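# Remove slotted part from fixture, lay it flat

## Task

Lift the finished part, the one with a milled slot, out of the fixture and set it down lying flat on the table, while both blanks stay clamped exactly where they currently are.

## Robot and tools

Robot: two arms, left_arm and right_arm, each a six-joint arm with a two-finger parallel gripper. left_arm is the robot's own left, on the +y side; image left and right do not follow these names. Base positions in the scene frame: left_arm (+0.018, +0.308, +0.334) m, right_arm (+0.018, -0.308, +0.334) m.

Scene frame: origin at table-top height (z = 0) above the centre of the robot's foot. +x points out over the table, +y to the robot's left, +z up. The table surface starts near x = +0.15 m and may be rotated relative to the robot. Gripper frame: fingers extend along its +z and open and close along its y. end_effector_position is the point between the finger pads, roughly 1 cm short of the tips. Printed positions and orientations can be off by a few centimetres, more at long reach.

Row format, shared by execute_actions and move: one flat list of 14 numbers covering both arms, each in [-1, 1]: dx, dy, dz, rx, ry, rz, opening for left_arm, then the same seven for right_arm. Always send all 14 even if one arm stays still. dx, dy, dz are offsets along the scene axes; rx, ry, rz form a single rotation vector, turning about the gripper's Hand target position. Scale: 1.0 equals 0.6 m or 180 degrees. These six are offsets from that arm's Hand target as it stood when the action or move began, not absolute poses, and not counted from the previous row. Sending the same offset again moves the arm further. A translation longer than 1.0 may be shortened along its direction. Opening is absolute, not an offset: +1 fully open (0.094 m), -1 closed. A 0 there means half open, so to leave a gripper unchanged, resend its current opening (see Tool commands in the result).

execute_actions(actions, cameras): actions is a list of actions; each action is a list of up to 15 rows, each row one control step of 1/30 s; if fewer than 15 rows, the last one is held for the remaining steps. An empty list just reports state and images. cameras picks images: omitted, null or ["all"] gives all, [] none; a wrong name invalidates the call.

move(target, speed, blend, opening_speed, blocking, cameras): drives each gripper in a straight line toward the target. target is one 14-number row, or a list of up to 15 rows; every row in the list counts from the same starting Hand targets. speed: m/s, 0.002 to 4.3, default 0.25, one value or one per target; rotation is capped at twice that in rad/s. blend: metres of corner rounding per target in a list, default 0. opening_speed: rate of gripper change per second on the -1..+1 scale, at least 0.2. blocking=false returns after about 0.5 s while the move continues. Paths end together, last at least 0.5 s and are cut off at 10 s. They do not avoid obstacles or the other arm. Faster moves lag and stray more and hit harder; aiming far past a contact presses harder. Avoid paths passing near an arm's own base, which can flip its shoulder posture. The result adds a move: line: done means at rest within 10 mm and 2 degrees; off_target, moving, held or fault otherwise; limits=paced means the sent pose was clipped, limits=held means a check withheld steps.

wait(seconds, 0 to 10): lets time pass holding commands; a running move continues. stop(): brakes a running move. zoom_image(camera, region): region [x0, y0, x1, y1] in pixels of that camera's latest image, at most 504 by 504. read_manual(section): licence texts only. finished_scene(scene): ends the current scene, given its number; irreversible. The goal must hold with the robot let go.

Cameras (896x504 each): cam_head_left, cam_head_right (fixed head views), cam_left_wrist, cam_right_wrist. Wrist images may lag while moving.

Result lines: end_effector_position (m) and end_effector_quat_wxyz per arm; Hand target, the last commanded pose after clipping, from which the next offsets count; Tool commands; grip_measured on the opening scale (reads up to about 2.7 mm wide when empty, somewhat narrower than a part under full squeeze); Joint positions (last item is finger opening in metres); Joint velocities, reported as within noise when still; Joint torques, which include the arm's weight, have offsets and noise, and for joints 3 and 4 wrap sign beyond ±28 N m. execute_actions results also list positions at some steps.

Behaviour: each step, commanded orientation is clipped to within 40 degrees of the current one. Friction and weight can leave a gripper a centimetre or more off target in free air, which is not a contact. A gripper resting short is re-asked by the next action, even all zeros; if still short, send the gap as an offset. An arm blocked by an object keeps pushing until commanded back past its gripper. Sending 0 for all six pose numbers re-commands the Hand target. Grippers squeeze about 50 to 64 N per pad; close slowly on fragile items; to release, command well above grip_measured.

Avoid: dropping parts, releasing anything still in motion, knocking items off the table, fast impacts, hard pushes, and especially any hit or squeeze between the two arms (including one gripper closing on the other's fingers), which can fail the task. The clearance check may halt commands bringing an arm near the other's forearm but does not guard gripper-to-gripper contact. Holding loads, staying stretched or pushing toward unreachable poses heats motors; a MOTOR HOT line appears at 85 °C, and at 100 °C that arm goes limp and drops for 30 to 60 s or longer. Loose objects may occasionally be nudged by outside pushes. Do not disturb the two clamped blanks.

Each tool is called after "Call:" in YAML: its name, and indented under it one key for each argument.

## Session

Call:
execute_actions:
  actions: []

Scene clock: 0.00 s.
left_arm: end_effector_position=(+0.6946, +0.4539, +0.2040) grip_measured=+1.000 end_effector_quat_wxyz=(-0.111, +0.644, -0.750, -0.101) | right_arm: end_effector_position=(+0.3959, +0.2995, +0.1289) grip_measured=+1.000 end_effector_quat_wxyz=(+0.534, -0.661, +0.517, +0.098)
Joint positions: left_arm=[1.079 1.984 1.651 -0.814 -0.467 -1.259 0.094] | right_arm=[-0.074 2.6 1.327 0.841 -0.01 -1.148 0.094]
Joint velocities: within noise
Joint torques (N m): no reading
Motor temperatures (°C): left_arm=[34 33 31 33 30 30 31] | right_arm=[35 33 32 33 29 31 30]
Heat: left arm: hottest waist 34 °C; right arm: hottest waist 35 °C.
Hand target: left_arm +0.6998, +0.4555, +0.2033; +0.114, -0.646, +0.748, +0.099 | right_arm +0.4006, +0.3027, +0.1325; -0.540, +0.657, -0.516, -0.097
Tool commands: left_gripper/opening=+1.0 right_gripper/opening=+1.0
camera_calibration:
cam_left_wrist: T_world_to_cam=[[0.988534, -0.150692, -0.00960135, -0.615486], [-0.139999, -0.938494, 0.31564, 0.463228], [-0.0565754, -0.310677, -0.94883, 0.497196], [0, 0, 0, 1]] pos_world=[0.70141, 0.496456, 0.319631]
cam_right_wrist: T_world_to_cam=[[0.788133, -0.0936957, 0.608332, -0.361996], [0.125506, -0.943117, -0.307861, 0.278511], [0.602573, 0.318985, -0.731542, -0.11471], [0, 0, 0, 1]] pos_world=[0.319467, 0.265341, 0.222041]

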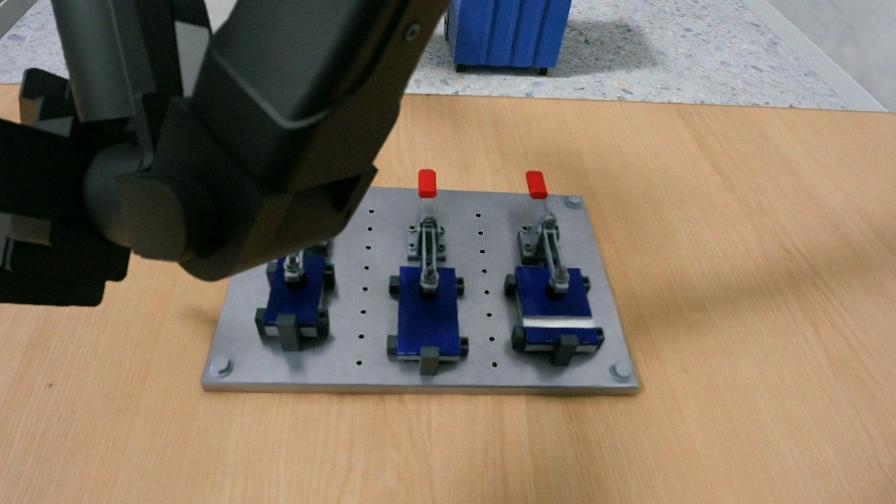

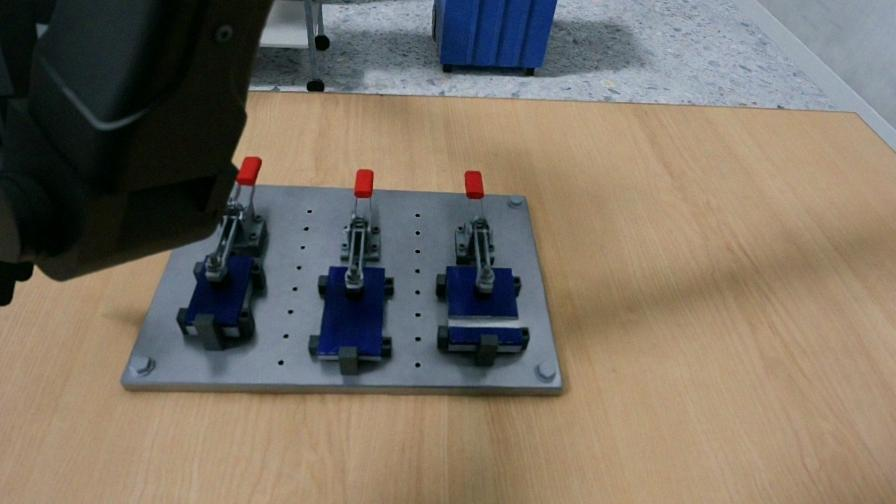

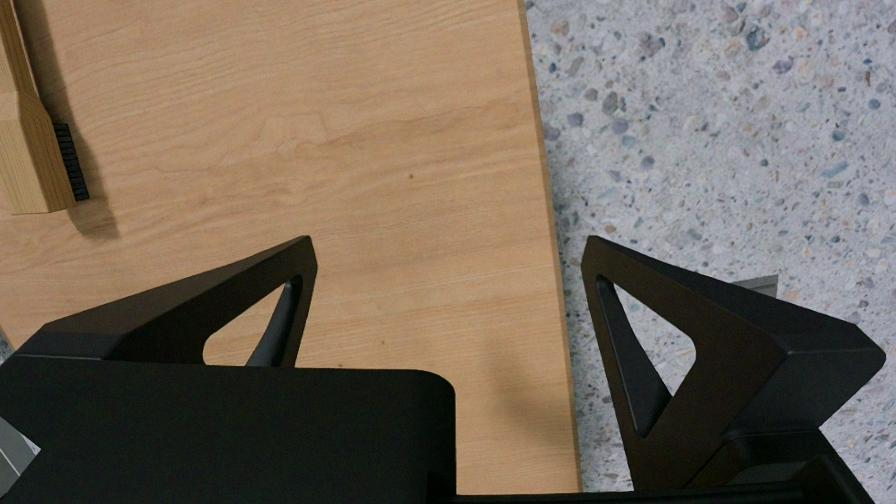

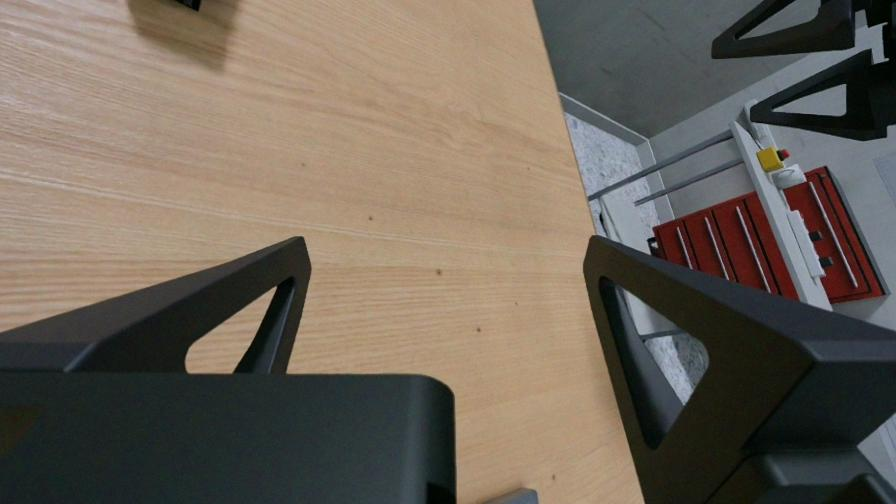

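Call:
move:
  target:
    - [0,0,0,0,0,0,1, 0,-0.2,0.2,-0.0742,0.4129,-0.5024,1]
    - [0,0,0,0,0,0,1, 0.2073,-0.646,0.0,-0.0742,0.4129,-0.5024,0]
  speed: 0.4
  blend: 0.05
  opening_speed: 1.5
  cameras: ["cam_right_wrist","cam_head_left"]

Scene clock: 40.90 s.
left_arm: end_effector_position=(+0.6946, +0.4539, +0.2040) grip_measured=+1.000 end_effector_quat_wxyz=(-0.111, +0.644, -0.750, -0.101) | right_arm: end_effector_position=(+0.5191, -0.0894, +0.1240) grip_measured=+0.002 end_effector_quat_wxyz=(-0.012, +0.003, +1.000, -0.007)
Joint positions: left_arm=[1.079 1.984 1.651 -0.814 -0.467 -1.259 0.094] | right_arm=[-0.553 2.099 1.29 -0.584 0.326 0.404 0.047]
Joint velocities: within noise
Joint torques (N m): left_arm=[-3.78 -24.94 7.8 0.62 -0.25 0.07] | right_arm=[4.78 -18.55 5.15 1.35 -0.1 -0.07]
Motor temperatures (°C): left_arm=[34 35 33 33 30 30 31] | right_arm=[35 34 33 33 29 31 30]
Heat: left arm: hottest shoulder 35 °C; right arm: hottest waist 35 °C.
Hand target: left_arm +0.6998, +0.4555, +0.2033; +0.114, -0.646, +0.748, +0.099 | right_arm +0.5248, -0.0848, +0.1325; +0.000, -0.001, +1.000, +0.000
Off the commanded pose: left_arm 0.005 m, 0 deg | right_arm 0.011 m, 2 deg.
move: off_target (right_arm); target 2's new opening was sent with right_arm's hand 0.011 m and 2 deg from that target
camera_calibration:
cam_right_wrist: T_world_to_cam=[[0.00458523, -0.999969, 0.00638339, -0.0922028], [-0.797799, 0.000190614, 0.602924, 0.34537], [-0.602906, -0.00785721, -0.797773, 0.536325], [0, 0, 0, 1]] pos_world=[0.599312, -0.0880518, 0.220223]
Images, in order (width x height): cam_head_left 896x504, cam_right_wrist 896x504.

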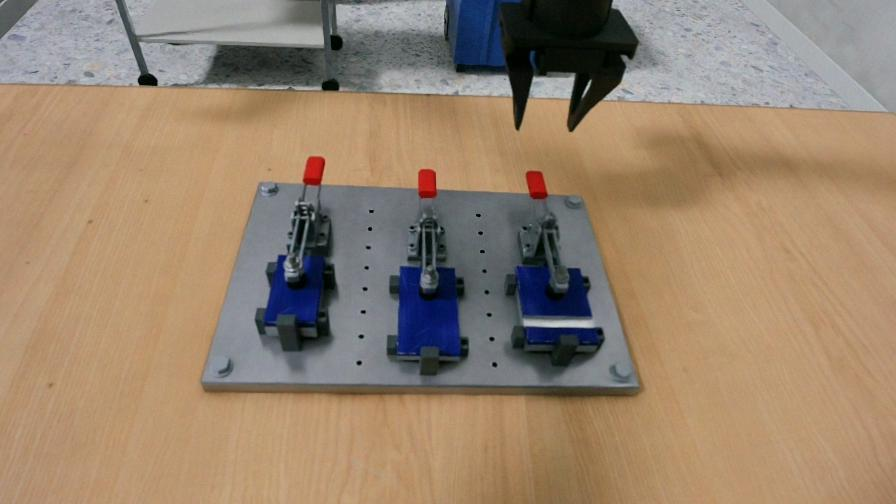

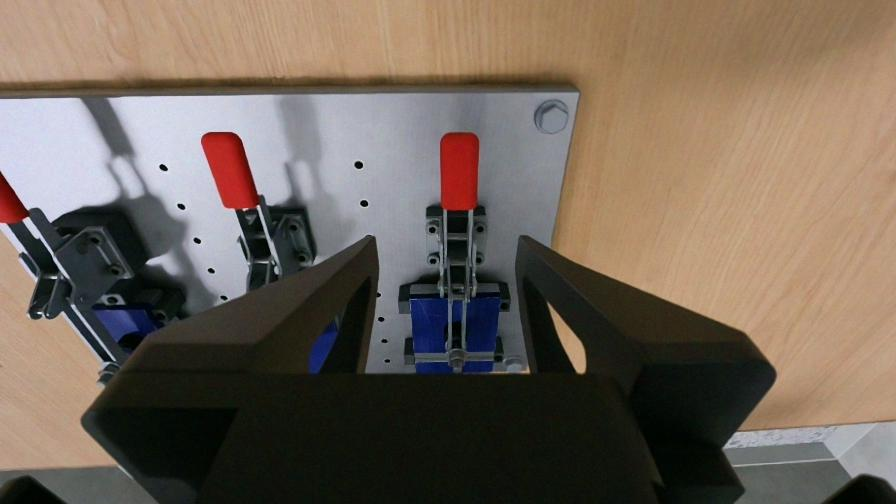

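Call:
move:
  target:
    - [0,0,0,0,0,0,1, 0.032,-0.0187,-0.1308,0,0,0,0]
    - [0,0,0,0,0,0,1, 0.032,-0.0187,-0.1308,0,0,0,-0.74]
  speed: 0.15
  opening_speed: 0.8
  cameras: ["cam_right_wrist"]

Scene clock: 52.60 s.
left_arm: end_effector_position=(+0.6946, +0.4539, +0.2040) grip_measured=+1.000 end_effector_quat_wxyz=(-0.111, +0.644, -0.750, -0.101) | right_arm: end_effector_position=(+0.5316, -0.0974, +0.0565) grip_measured=-0.673 end_effector_quat_wxyz=(-0.011, -0.001, +1.000, +0.000)
Joint positions: left_arm=[1.079 1.984 1.651 -0.814 -0.467 -1.259 0.094] | right_arm=[-0.615 2.243 1.361 -0.484 0.301 0.33 0.015]
Joint velocities: within noise
Joint torques (N m): left_arm=[-3.84 -24.94 7.82 0.59 -0.24 0.08] | right_arm=[4.84 -16.5 6.94 1.21 0.29 -0.1]
Motor temperatures (°C): left_arm=[34 36 33 33 30 30 31] | right_arm=[35 35 33 33 29 31 30]
Heat: left arm: hottest shoulder 36 °C; right arm: hottest waist 35 °C.
Hand target: left_arm +0.6998, +0.4555, +0.2033; +0.114, -0.646, +0.748, +0.099 | right_arm +0.5442, -0.0960, +0.0541; +0.000, +0.000, +1.000, +0.000
Off the commanded pose: left_arm 0.005 m, 0 deg | right_arm 0.013 m, 1 deg.
move: off_target (right_arm); target 2's new opening was sent with right_arm's hand 0.013 m and 1 deg from that target
camera_calibration:
cam_right_wrist: T_world_to_cam=[[0.0124223, -0.999889, -0.00828074, -0.103166], [-0.799216, -0.0149053, 0.600859, 0.395553], [-0.600916, -0.000845939, -0.799312, 0.489744], [0, 0, 0, 1]] pos_world=[0.611708, -0.0968447, 0.152933]
Images, in order (width x height): cam_right_wrist 896x504.

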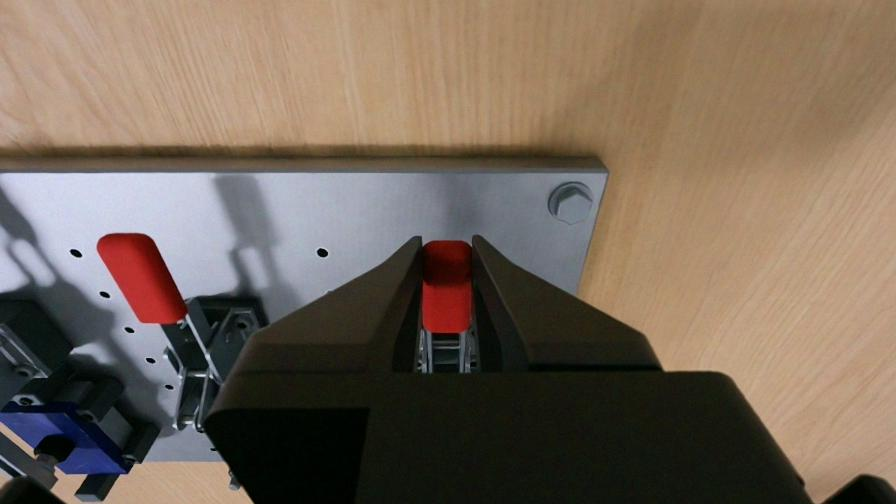

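Call:
move:
  target:
    - [0,0,0,0,0,0,1, -0.0167,0,0.0867,0,0,0,-0.78]
    - [0,0,0,0,0,0,1, -0.0637,0,0.12,0,0,0,-0.78]
    - [0,0,0,0,0,0,1, -0.1137,0,0.135,0,0,0,-0.78]
    - [0,0,0,0,0,0,1, -0.137,0,0.1233,0,0,0,-0.78]
  speed: 0.09
  blend: 0.01
  opening_speed: 0.5
  cameras: ["cam_right_wrist","cam_head_left"]

Scene clock: 70.23 s.
left_arm: end_effector_position=(+0.6946, +0.4539, +0.2040) grip_measured=+1.000 end_effector_quat_wxyz=(-0.111, +0.644, -0.750, -0.101) | right_arm: end_effector_position=(+0.4654, -0.0980, +0.1054) grip_measured=-0.690 end_effector_quat_wxyz=(-0.004, +0.002, +1.000, -0.001)
Joint positions: left_arm=[1.079 1.984 1.651 -0.814 -0.467 -1.259 0.094] | right_arm=[-0.543 2.079 1.114 -0.411 0.322 0.406 0.015]
Joint velocities: within noise
Joint torques (N m): left_arm=[-3.84 -24.88 7.84 0.62 -0.25 0.07] | right_arm=[5.6 -19.84 1.72 -0.25 0.28 0.11]
Motor temperatures (°C): left_arm=[34 37 34 33 30 30 31] | right_arm=[35 35 34 33 29 31 31]
Heat: left arm: hottest shoulder 37 °C; right arm: hottest waist 35 °C.
Hand target: left_arm +0.6998, +0.4555, +0.2033; +0.114, -0.646, +0.748, +0.099 | right_arm +0.4619, -0.0961, +0.1281; +0.000, -0.001, +1.000, +0.000
Off the commanded pose: left_arm 0.005 m, 0 deg | right_arm 0.023 m, 1 deg.
move: off_target (right_arm); blend cut to 0.0078 m at target 3
camera_calibration:
cam_right_wrist: T_world_to_cam=[[0.00545622, -0.999962, -0.00677553, -0.0994461], [-0.807228, -0.00840352, 0.59018, 0.318614], [-0.590215, 0.00224924, -0.807243, 0.485193], [0, 0, 0, 1]] pos_world=[0.544105, -0.0978561, 0.202955]
Images, in order (width x height): cam_head_left 896x504, cam_right_wrist 896x504.

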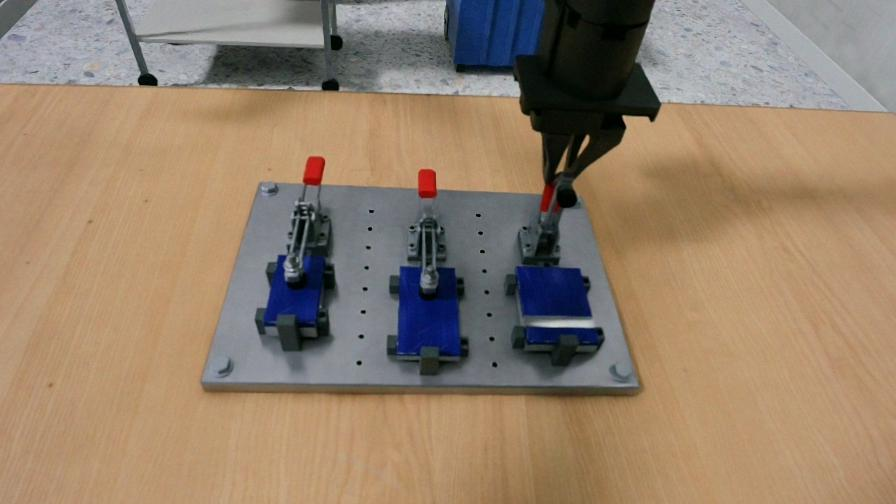

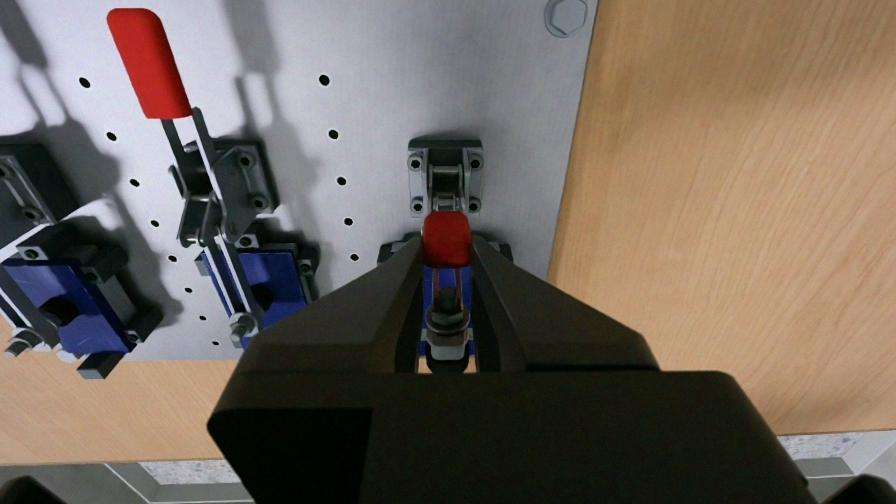

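Call:
move:
  target:
    - [0,0,0,0,0,0,1, 0.01,0,-0.02,0,0,0,-0.78]
    - [0,0,0,0,0,0,1, 0.01,0,-0.02,0,0,0,-0.15]
    - [0,0,0,0,0,0,1, 0,0,0.15,0,0,0,-0.15]
    - [0,0,0,0,0,0,1, -0.127,0,0.045,0,-0.1667,0,0.79]
  speed: [0.1,0.1,0.25,0.25]
  blend: [0,0,0.02,0]
  opening_speed: 1.5
  cameras: ["cam_right_wrist","cam_head_left"]

Scene clock: 96.87 s.
left_arm: end_effector_position=(+0.6946, +0.4539, +0.2040) grip_measured=+1.000 end_effector_quat_wxyz=(-0.111, +0.644, -0.750, -0.101) | right_arm: end_effector_position=(+0.3904, -0.0983, +0.1581) grip_measured=+0.788 end_effector_quat_wxyz=(+0.258, +0.007, +0.966, +0.000)
Joint positions: left_arm=[1.079 1.984 1.651 -0.814 -0.467 -1.259 0.094] | right_arm=[-0.347 1.975 0.61 0.45 0.608 0.371 0.084]
Joint velocities: within noise
Joint torques (N m): left_arm=[-3.72 -25 7.83 0.65 -0.25 0.07] | right_arm=[3.9 -9.93 1.43 2.41 0.22 -0.1]
Motor temperatures (°C): left_arm=[34 38 34 33 30 30 31] | right_arm=[35 36 33 33 29 31 31]
Heat: left arm: hottest shoulder 38 °C; right arm: hottest shoulder 36 °C.
Hand target: left_arm +0.6998, +0.4555, +0.2033; +0.114, -0.646, +0.748, +0.099 | right_arm +0.3858, -0.0960, +0.1551; +0.259, +0.000, +0.966, +0.000
Off the commanded pose: left_arm 0.005 m, 0 deg | right_arm 0.006 m, 1 deg.
move: done; target 2's new opening was sent with right_arm's hand 0.011 m and 1 deg from that target
camera_calibration:
cam_right_wrist: T_world_to_cam=[[-0.000408781, -0.999987, -0.00502748, -0.0969832], [-0.994892, -0.000100817, 0.100947, 0.378382], [-0.100946, 0.00504307, -0.994879, 0.32229], [0, 0, 0, 1]] pos_world=[0.408944, -0.0985692, 0.281955]
Images, in order (width x height): cam_head_left 896x504, cam_right_wrist 896x504.

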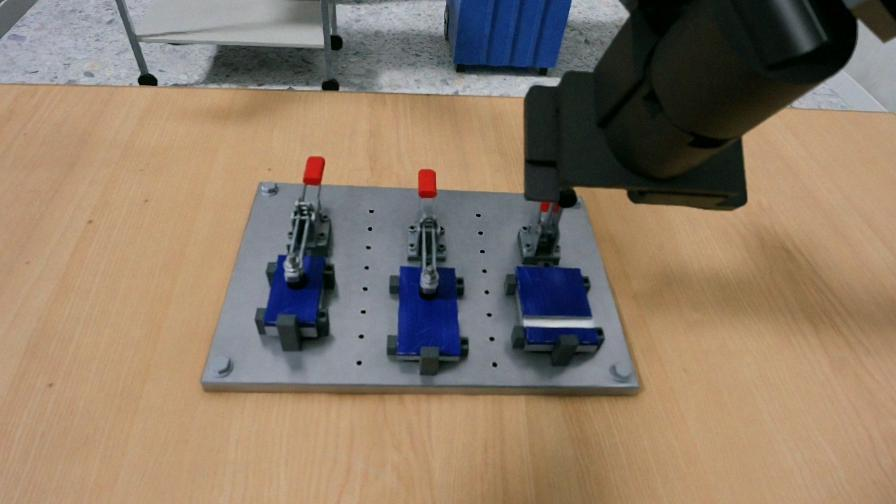

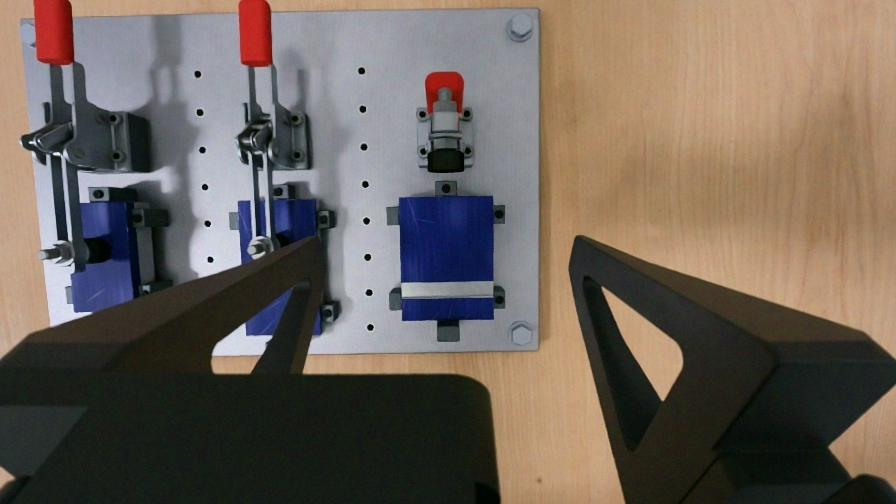

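Call:
move:
  target: [0,0,0,0,0,0,1, -0.0013,-0.0092,-0.1985,0,0,0,0.88]
  speed: 0.14
  opening_speed: 1.5
  cameras: ["cam_right_wrist"]

Scene clock: 113.00 s.
left_arm: end_effector_position=(+0.6946, +0.4539, +0.2040) grip_measured=+1.000 end_effector_quat_wxyz=(-0.111, +0.644, -0.750, -0.101) | right_arm: end_effector_position=(+0.3828, -0.0997, +0.0392) grip_measured=+0.878 end_effector_quat_wxyz=(+0.255, -0.002, +0.967, +0.000)
Joint positions: left_arm=[1.079 1.984 1.651 -0.814 -0.467 -1.259 0.094] | right_arm=[-0.455 2.37 0.742 0.761 0.534 0.258 0.088]
Joint velocities: within noise
Joint torques (N m): left_arm=[-3.78 -25 7.83 0.61 -0.25 0.07] | right_arm=[2.61 -11.81 -0.44 2.67 -0.03 -0.12]
Motor temperatures (°C): left_arm=[34 38 35 33 30 30 31] | right_arm=[35 36 33 33 29 31 30]
Heat: left arm: hottest shoulder 38 °C; right arm: hottest shoulder 36 °C.
Hand target: left_arm +0.6998, +0.4555, +0.2033; +0.114, -0.646, +0.748, +0.099 | right_arm +0.3849, -0.1016, +0.0360; +0.259, -0.001, +0.966, +0.000
Off the commanded pose: left_arm 0.005 m, 0 deg | right_arm 0.004 m, 0 deg.
move: done
camera_calibration:
cam_right_wrist: T_world_to_cam=[[0.0156839, -0.999876, -0.00103868, -0.10537], [-0.994136, -0.0157051, 0.106987, 0.380785], [-0.10699, -0.000645394, -0.99426, 0.205072], [0, 0, 0, 1]] pos_world=[0.402146, -0.0992441, 0.163046]
Images, in order (width x height): cam_right_wrist 896x504.

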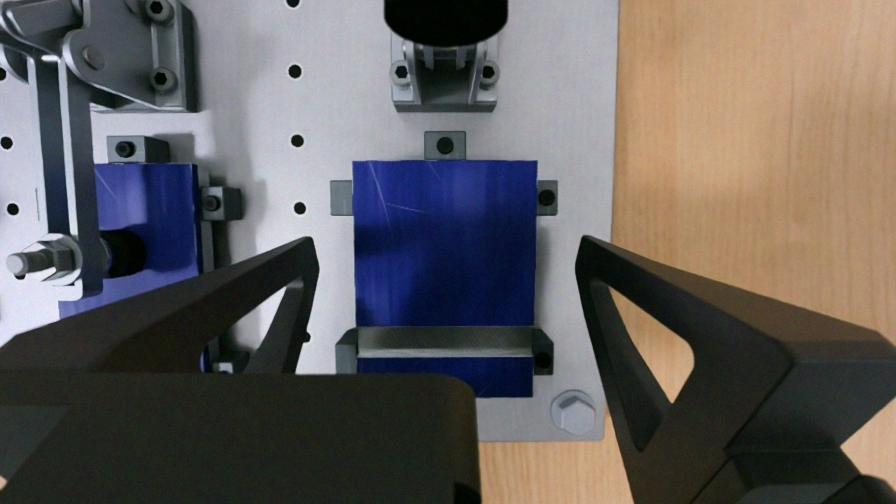

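Call:
move:
  target:
    - [0,0,0,0,0,0,1, 0,0,0,0,0,0,0.14]
    - [0,0,0,0,0,0,1, 0,0,0.17,0,0,0,0.14]
  speed: 0.15
  opening_speed: 0.5
  cameras: ["cam_right_wrist","cam_head_left"]

Scene clock: 124.43 s.
left_arm: end_effector_position=(+0.6946, +0.4539, +0.2040) grip_measured=+1.000 end_effector_quat_wxyz=(-0.111, +0.644, -0.750, -0.101) | right_arm: end_effector_position=(+0.3836, -0.1051, +0.1309) grip_measured=+0.240 end_effector_quat_wxyz=(+0.255, -0.002, +0.967, -0.004)
Joint positions: left_arm=[1.079 1.984 1.651 -0.814 -0.467 -1.259 0.094] | right_arm=[-0.379 2.064 0.611 0.545 0.589 0.326 0.058]
Joint velocities: within noise
Joint torques (N m): left_arm=[-3.84 -25 7.82 0.61 -0.26 0.07] | right_arm=[3.9 -13.22 0.66 1.16 0.3 0.05]
Motor temperatures (°C): left_arm=[34 38 35 33 30 30 31] | right_arm=[35 35 33 33 29 31 30]
Heat: left arm: hottest shoulder 38 °C; right arm: hottest waist 35 °C.
Hand target: left_arm +0.6998, +0.4555, +0.2033; +0.114, -0.646, +0.748, +0.099 | right_arm +0.3851, -0.1015, +0.1381; +0.259, +0.000, +0.966, +0.000
Off the commanded pose: left_arm 0.005 m, 0 deg | right_arm 0.008 m, 1 deg.
move: done
camera_calibration:
cam_right_wrist: T_world_to_cam=[[0.015051, -0.999862, 0.00696273, -0.11136], [-0.994049, -0.0142114, 0.108007, 0.371674], [-0.107893, -0.0085469, -0.994126, 0.295747], [0, 0, 0, 1]] pos_world=[0.403047, -0.103535, 0.254642]
Images, in order (width x height): cam_head_left 896x504, cam_right_wrist 896x504.

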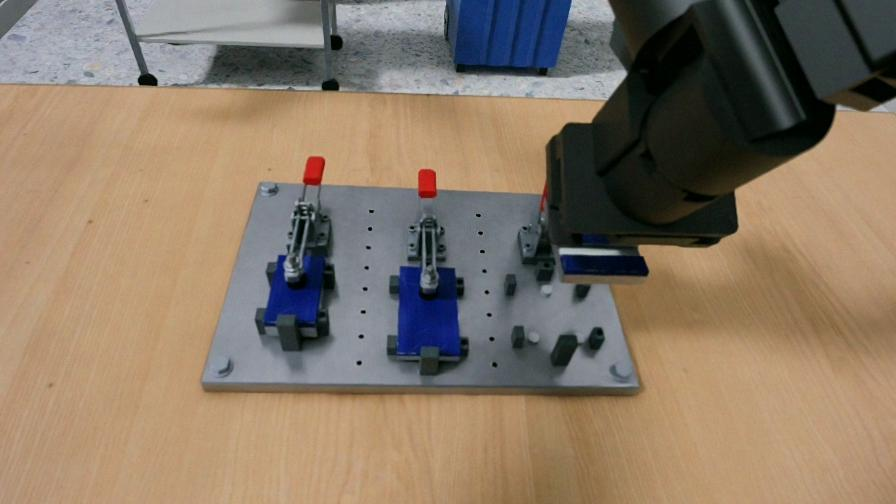

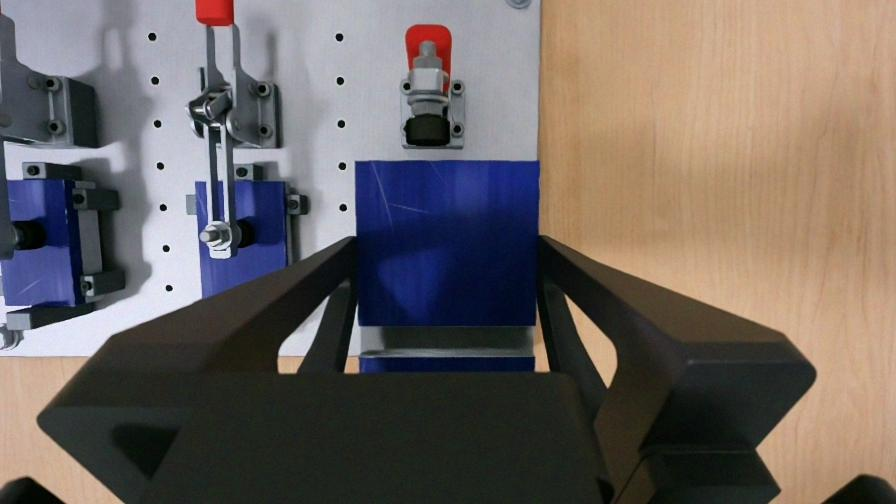

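Call:
move:
  target:
    - [0,0,0,0,0,0,1, 0,-0.267,0,0,0,0,0.14]
    - [0,0,0,0,0,0,1, 0,-0.267,-0.165,0,0,0,0.14]
    - [0,0,0,0,0,0,1, 0,-0.267,-0.203,0,0,0,0.14]
  speed: [0.25,0.2,0.06]
  blend: [0.03,0.005,0]
  cameras: ["cam_right_wrist","cam_head_left"]

Scene clock: 133.73 s.
left_arm: end_effector_position=(+0.6946, +0.4539, +0.2040) grip_measured=+1.000 end_effector_quat_wxyz=(-0.111, +0.644, -0.750, -0.101) | right_arm: end_effector_position=(+0.3827, -0.2589, +0.0199) grip_measured=+0.240 end_effector_quat_wxyz=(+0.253, +0.000, +0.967, +0.003)
Joint positions: left_arm=[1.079 1.984 1.651 -0.814 -0.467 -1.259 0.094] | right_arm=[-0.907 2.361 0.597 1.023 0.213 -0.083 0.058]
Joint velocities: within noise
Joint torques (N m): left_arm=[-3.78 -25 7.83 0.61 -0.25 0.07] | right_arm=[1.38 -9.93 -2.59 2.55 -0.17 -0.11]
Motor temperatures (°C): left_arm=[34 38 35 33 30 30 31] | right_arm=[35 35 33 33 29 31 31]
Heat: left arm: hottest shoulder 38 °C; right arm: hottest waist 35 °C.
Hand target: left_arm +0.6998, +0.4555, +0.2033; +0.114, -0.646, +0.748, +0.099 | right_arm +0.3849, -0.2618, +0.0162; +0.259, -0.001, +0.966, +0.000
Off the commanded pose: left_arm 0.005 m, 0 deg | right_arm 0.005 m, 1 deg.
move: done
camera_calibration:
cam_right_wrist: T_world_to_cam=[[0.0133296, -0.999882, -0.00768117, -0.263487], [-0.993721, -0.0141002, 0.110994, 0.380425], [-0.111089, 0.00615343, -0.993791, 0.189066], [0, 0, 0, 1]] pos_world=[0.402552, -0.259255, 0.143643]
Images, in order (width x height): cam_head_left 896x504, cam_right_wrist 896x504.

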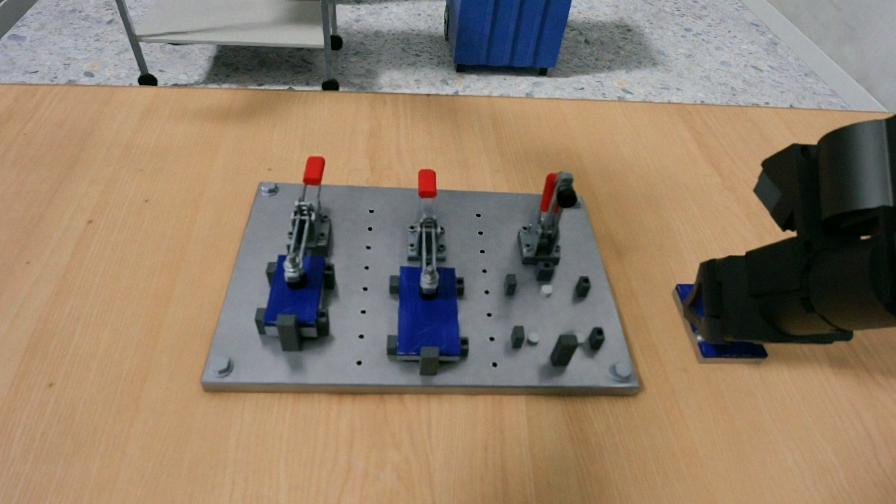

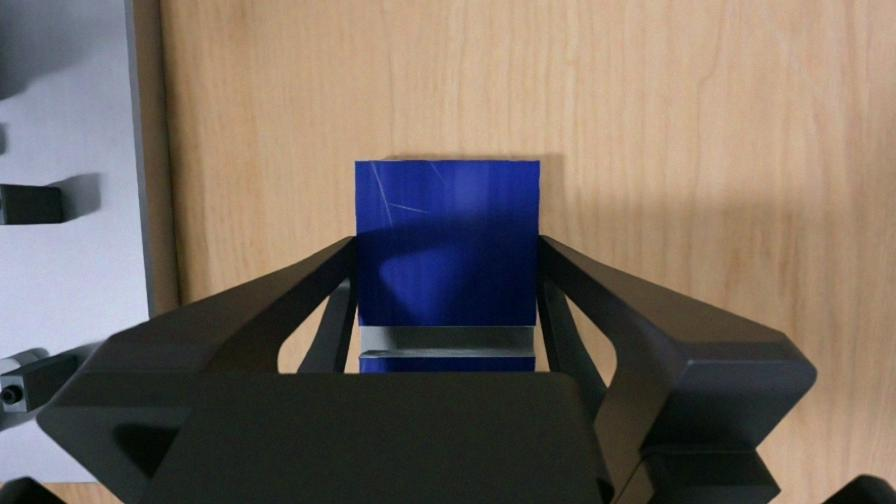

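Call:
move:
  target:
    - [0,0,0,0,0,0,1, 0,0,-0.009,0,0,0,0.14]
    - [0,0,0,0,0,0,1, 0,0,-0.003,0,0,0,0.45]
    - [0,0,0,0,0,0,1, 0,0,0.18,0,0,0,0.45]
  speed: [0.05,0.05,0.2]
  opening_speed: 0.5
  cameras: ["cam_right_wrist","cam_head_left"]

Scene clock: 141.90 s.
left_arm: end_effector_position=(+0.6946, +0.4539, +0.2040) grip_measured=+1.000 end_effector_quat_wxyz=(-0.111, +0.644, -0.750, -0.101) | right_arm: end_effector_position=(+0.3900, -0.2640, +0.1210) grip_measured=+0.448 end_effector_quat_wxyz=(+0.263, +0.000, +0.965, -0.003)
Joint positions: left_arm=[1.079 1.984 1.651 -0.814 -0.467 -1.259 0.094] | right_arm=[-0.841 1.987 0.424 0.834 0.27 -0.047 0.068]
Joint velocities: within noise
Joint torques (N m): left_arm=[-3.78 -25.05 7.82 0.61 -0.25 0.07] | right_arm=[2.32 -11.46 -2.48 1.21 0.07 0.04]
Motor temperatures (°C): left_arm=[34 39 35 33 30 30 31] | right_arm=[35 35 33 33 29 31 31]
Heat: left arm: hottest shoulder 39 °C; right arm: hottest waist 35 °C.
Hand target: left_arm +0.6998, +0.4555, +0.2033; +0.114, -0.646, +0.748, +0.099 | right_arm +0.3850, -0.2618, +0.1243; +0.259, -0.001, +0.966, +0.000
Off the commanded pose: left_arm 0.005 m, 0 deg | right_arm 0.006 m, 1 deg.
move: done
camera_calibration:
cam_right_wrist: T_world_to_cam=[[0.0115263, -0.999929, 0.00302572, -0.268461], [-0.995895, -0.011208, 0.0898168, 0.380586], [-0.0897765, -0.00404855, -0.995954, 0.279669], [0, 0, 0, 1]] pos_world=[0.407226, -0.263044, 0.245166]
Images, in order (width x height): cam_head_left 896x504, cam_right_wrist 896x504.

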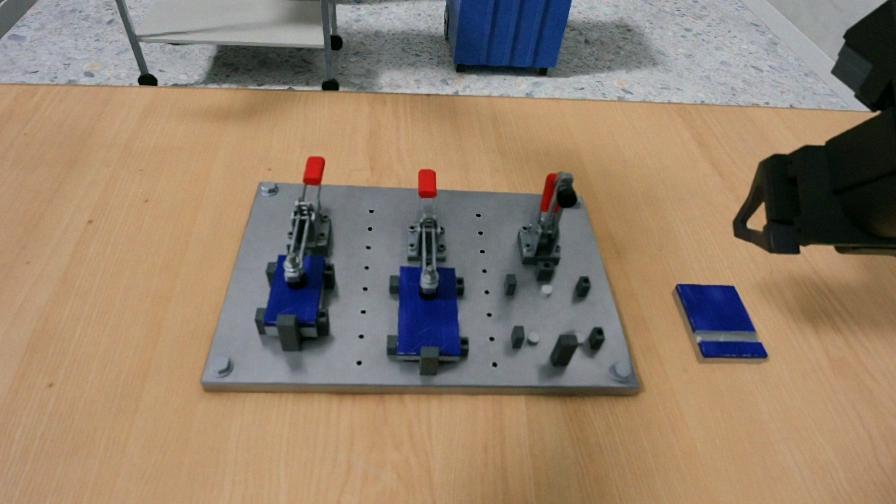

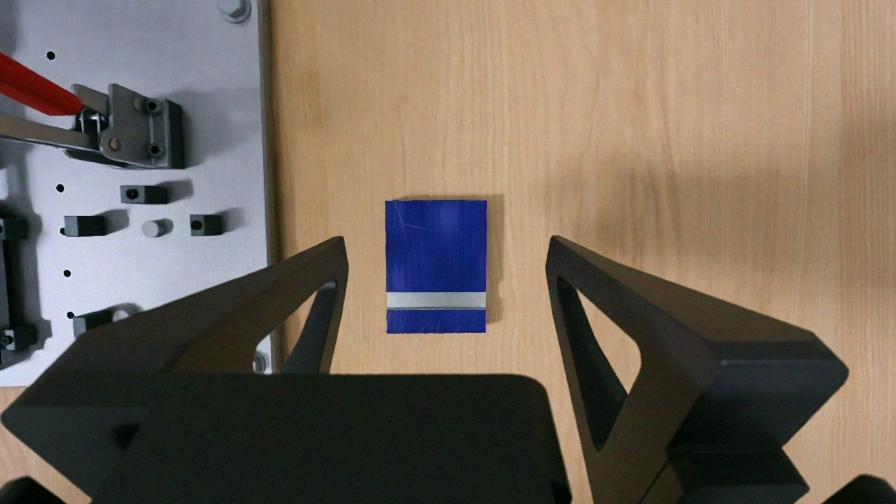

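Call:
finished_scene:
  scene: 2

The scene is finished: the task was done.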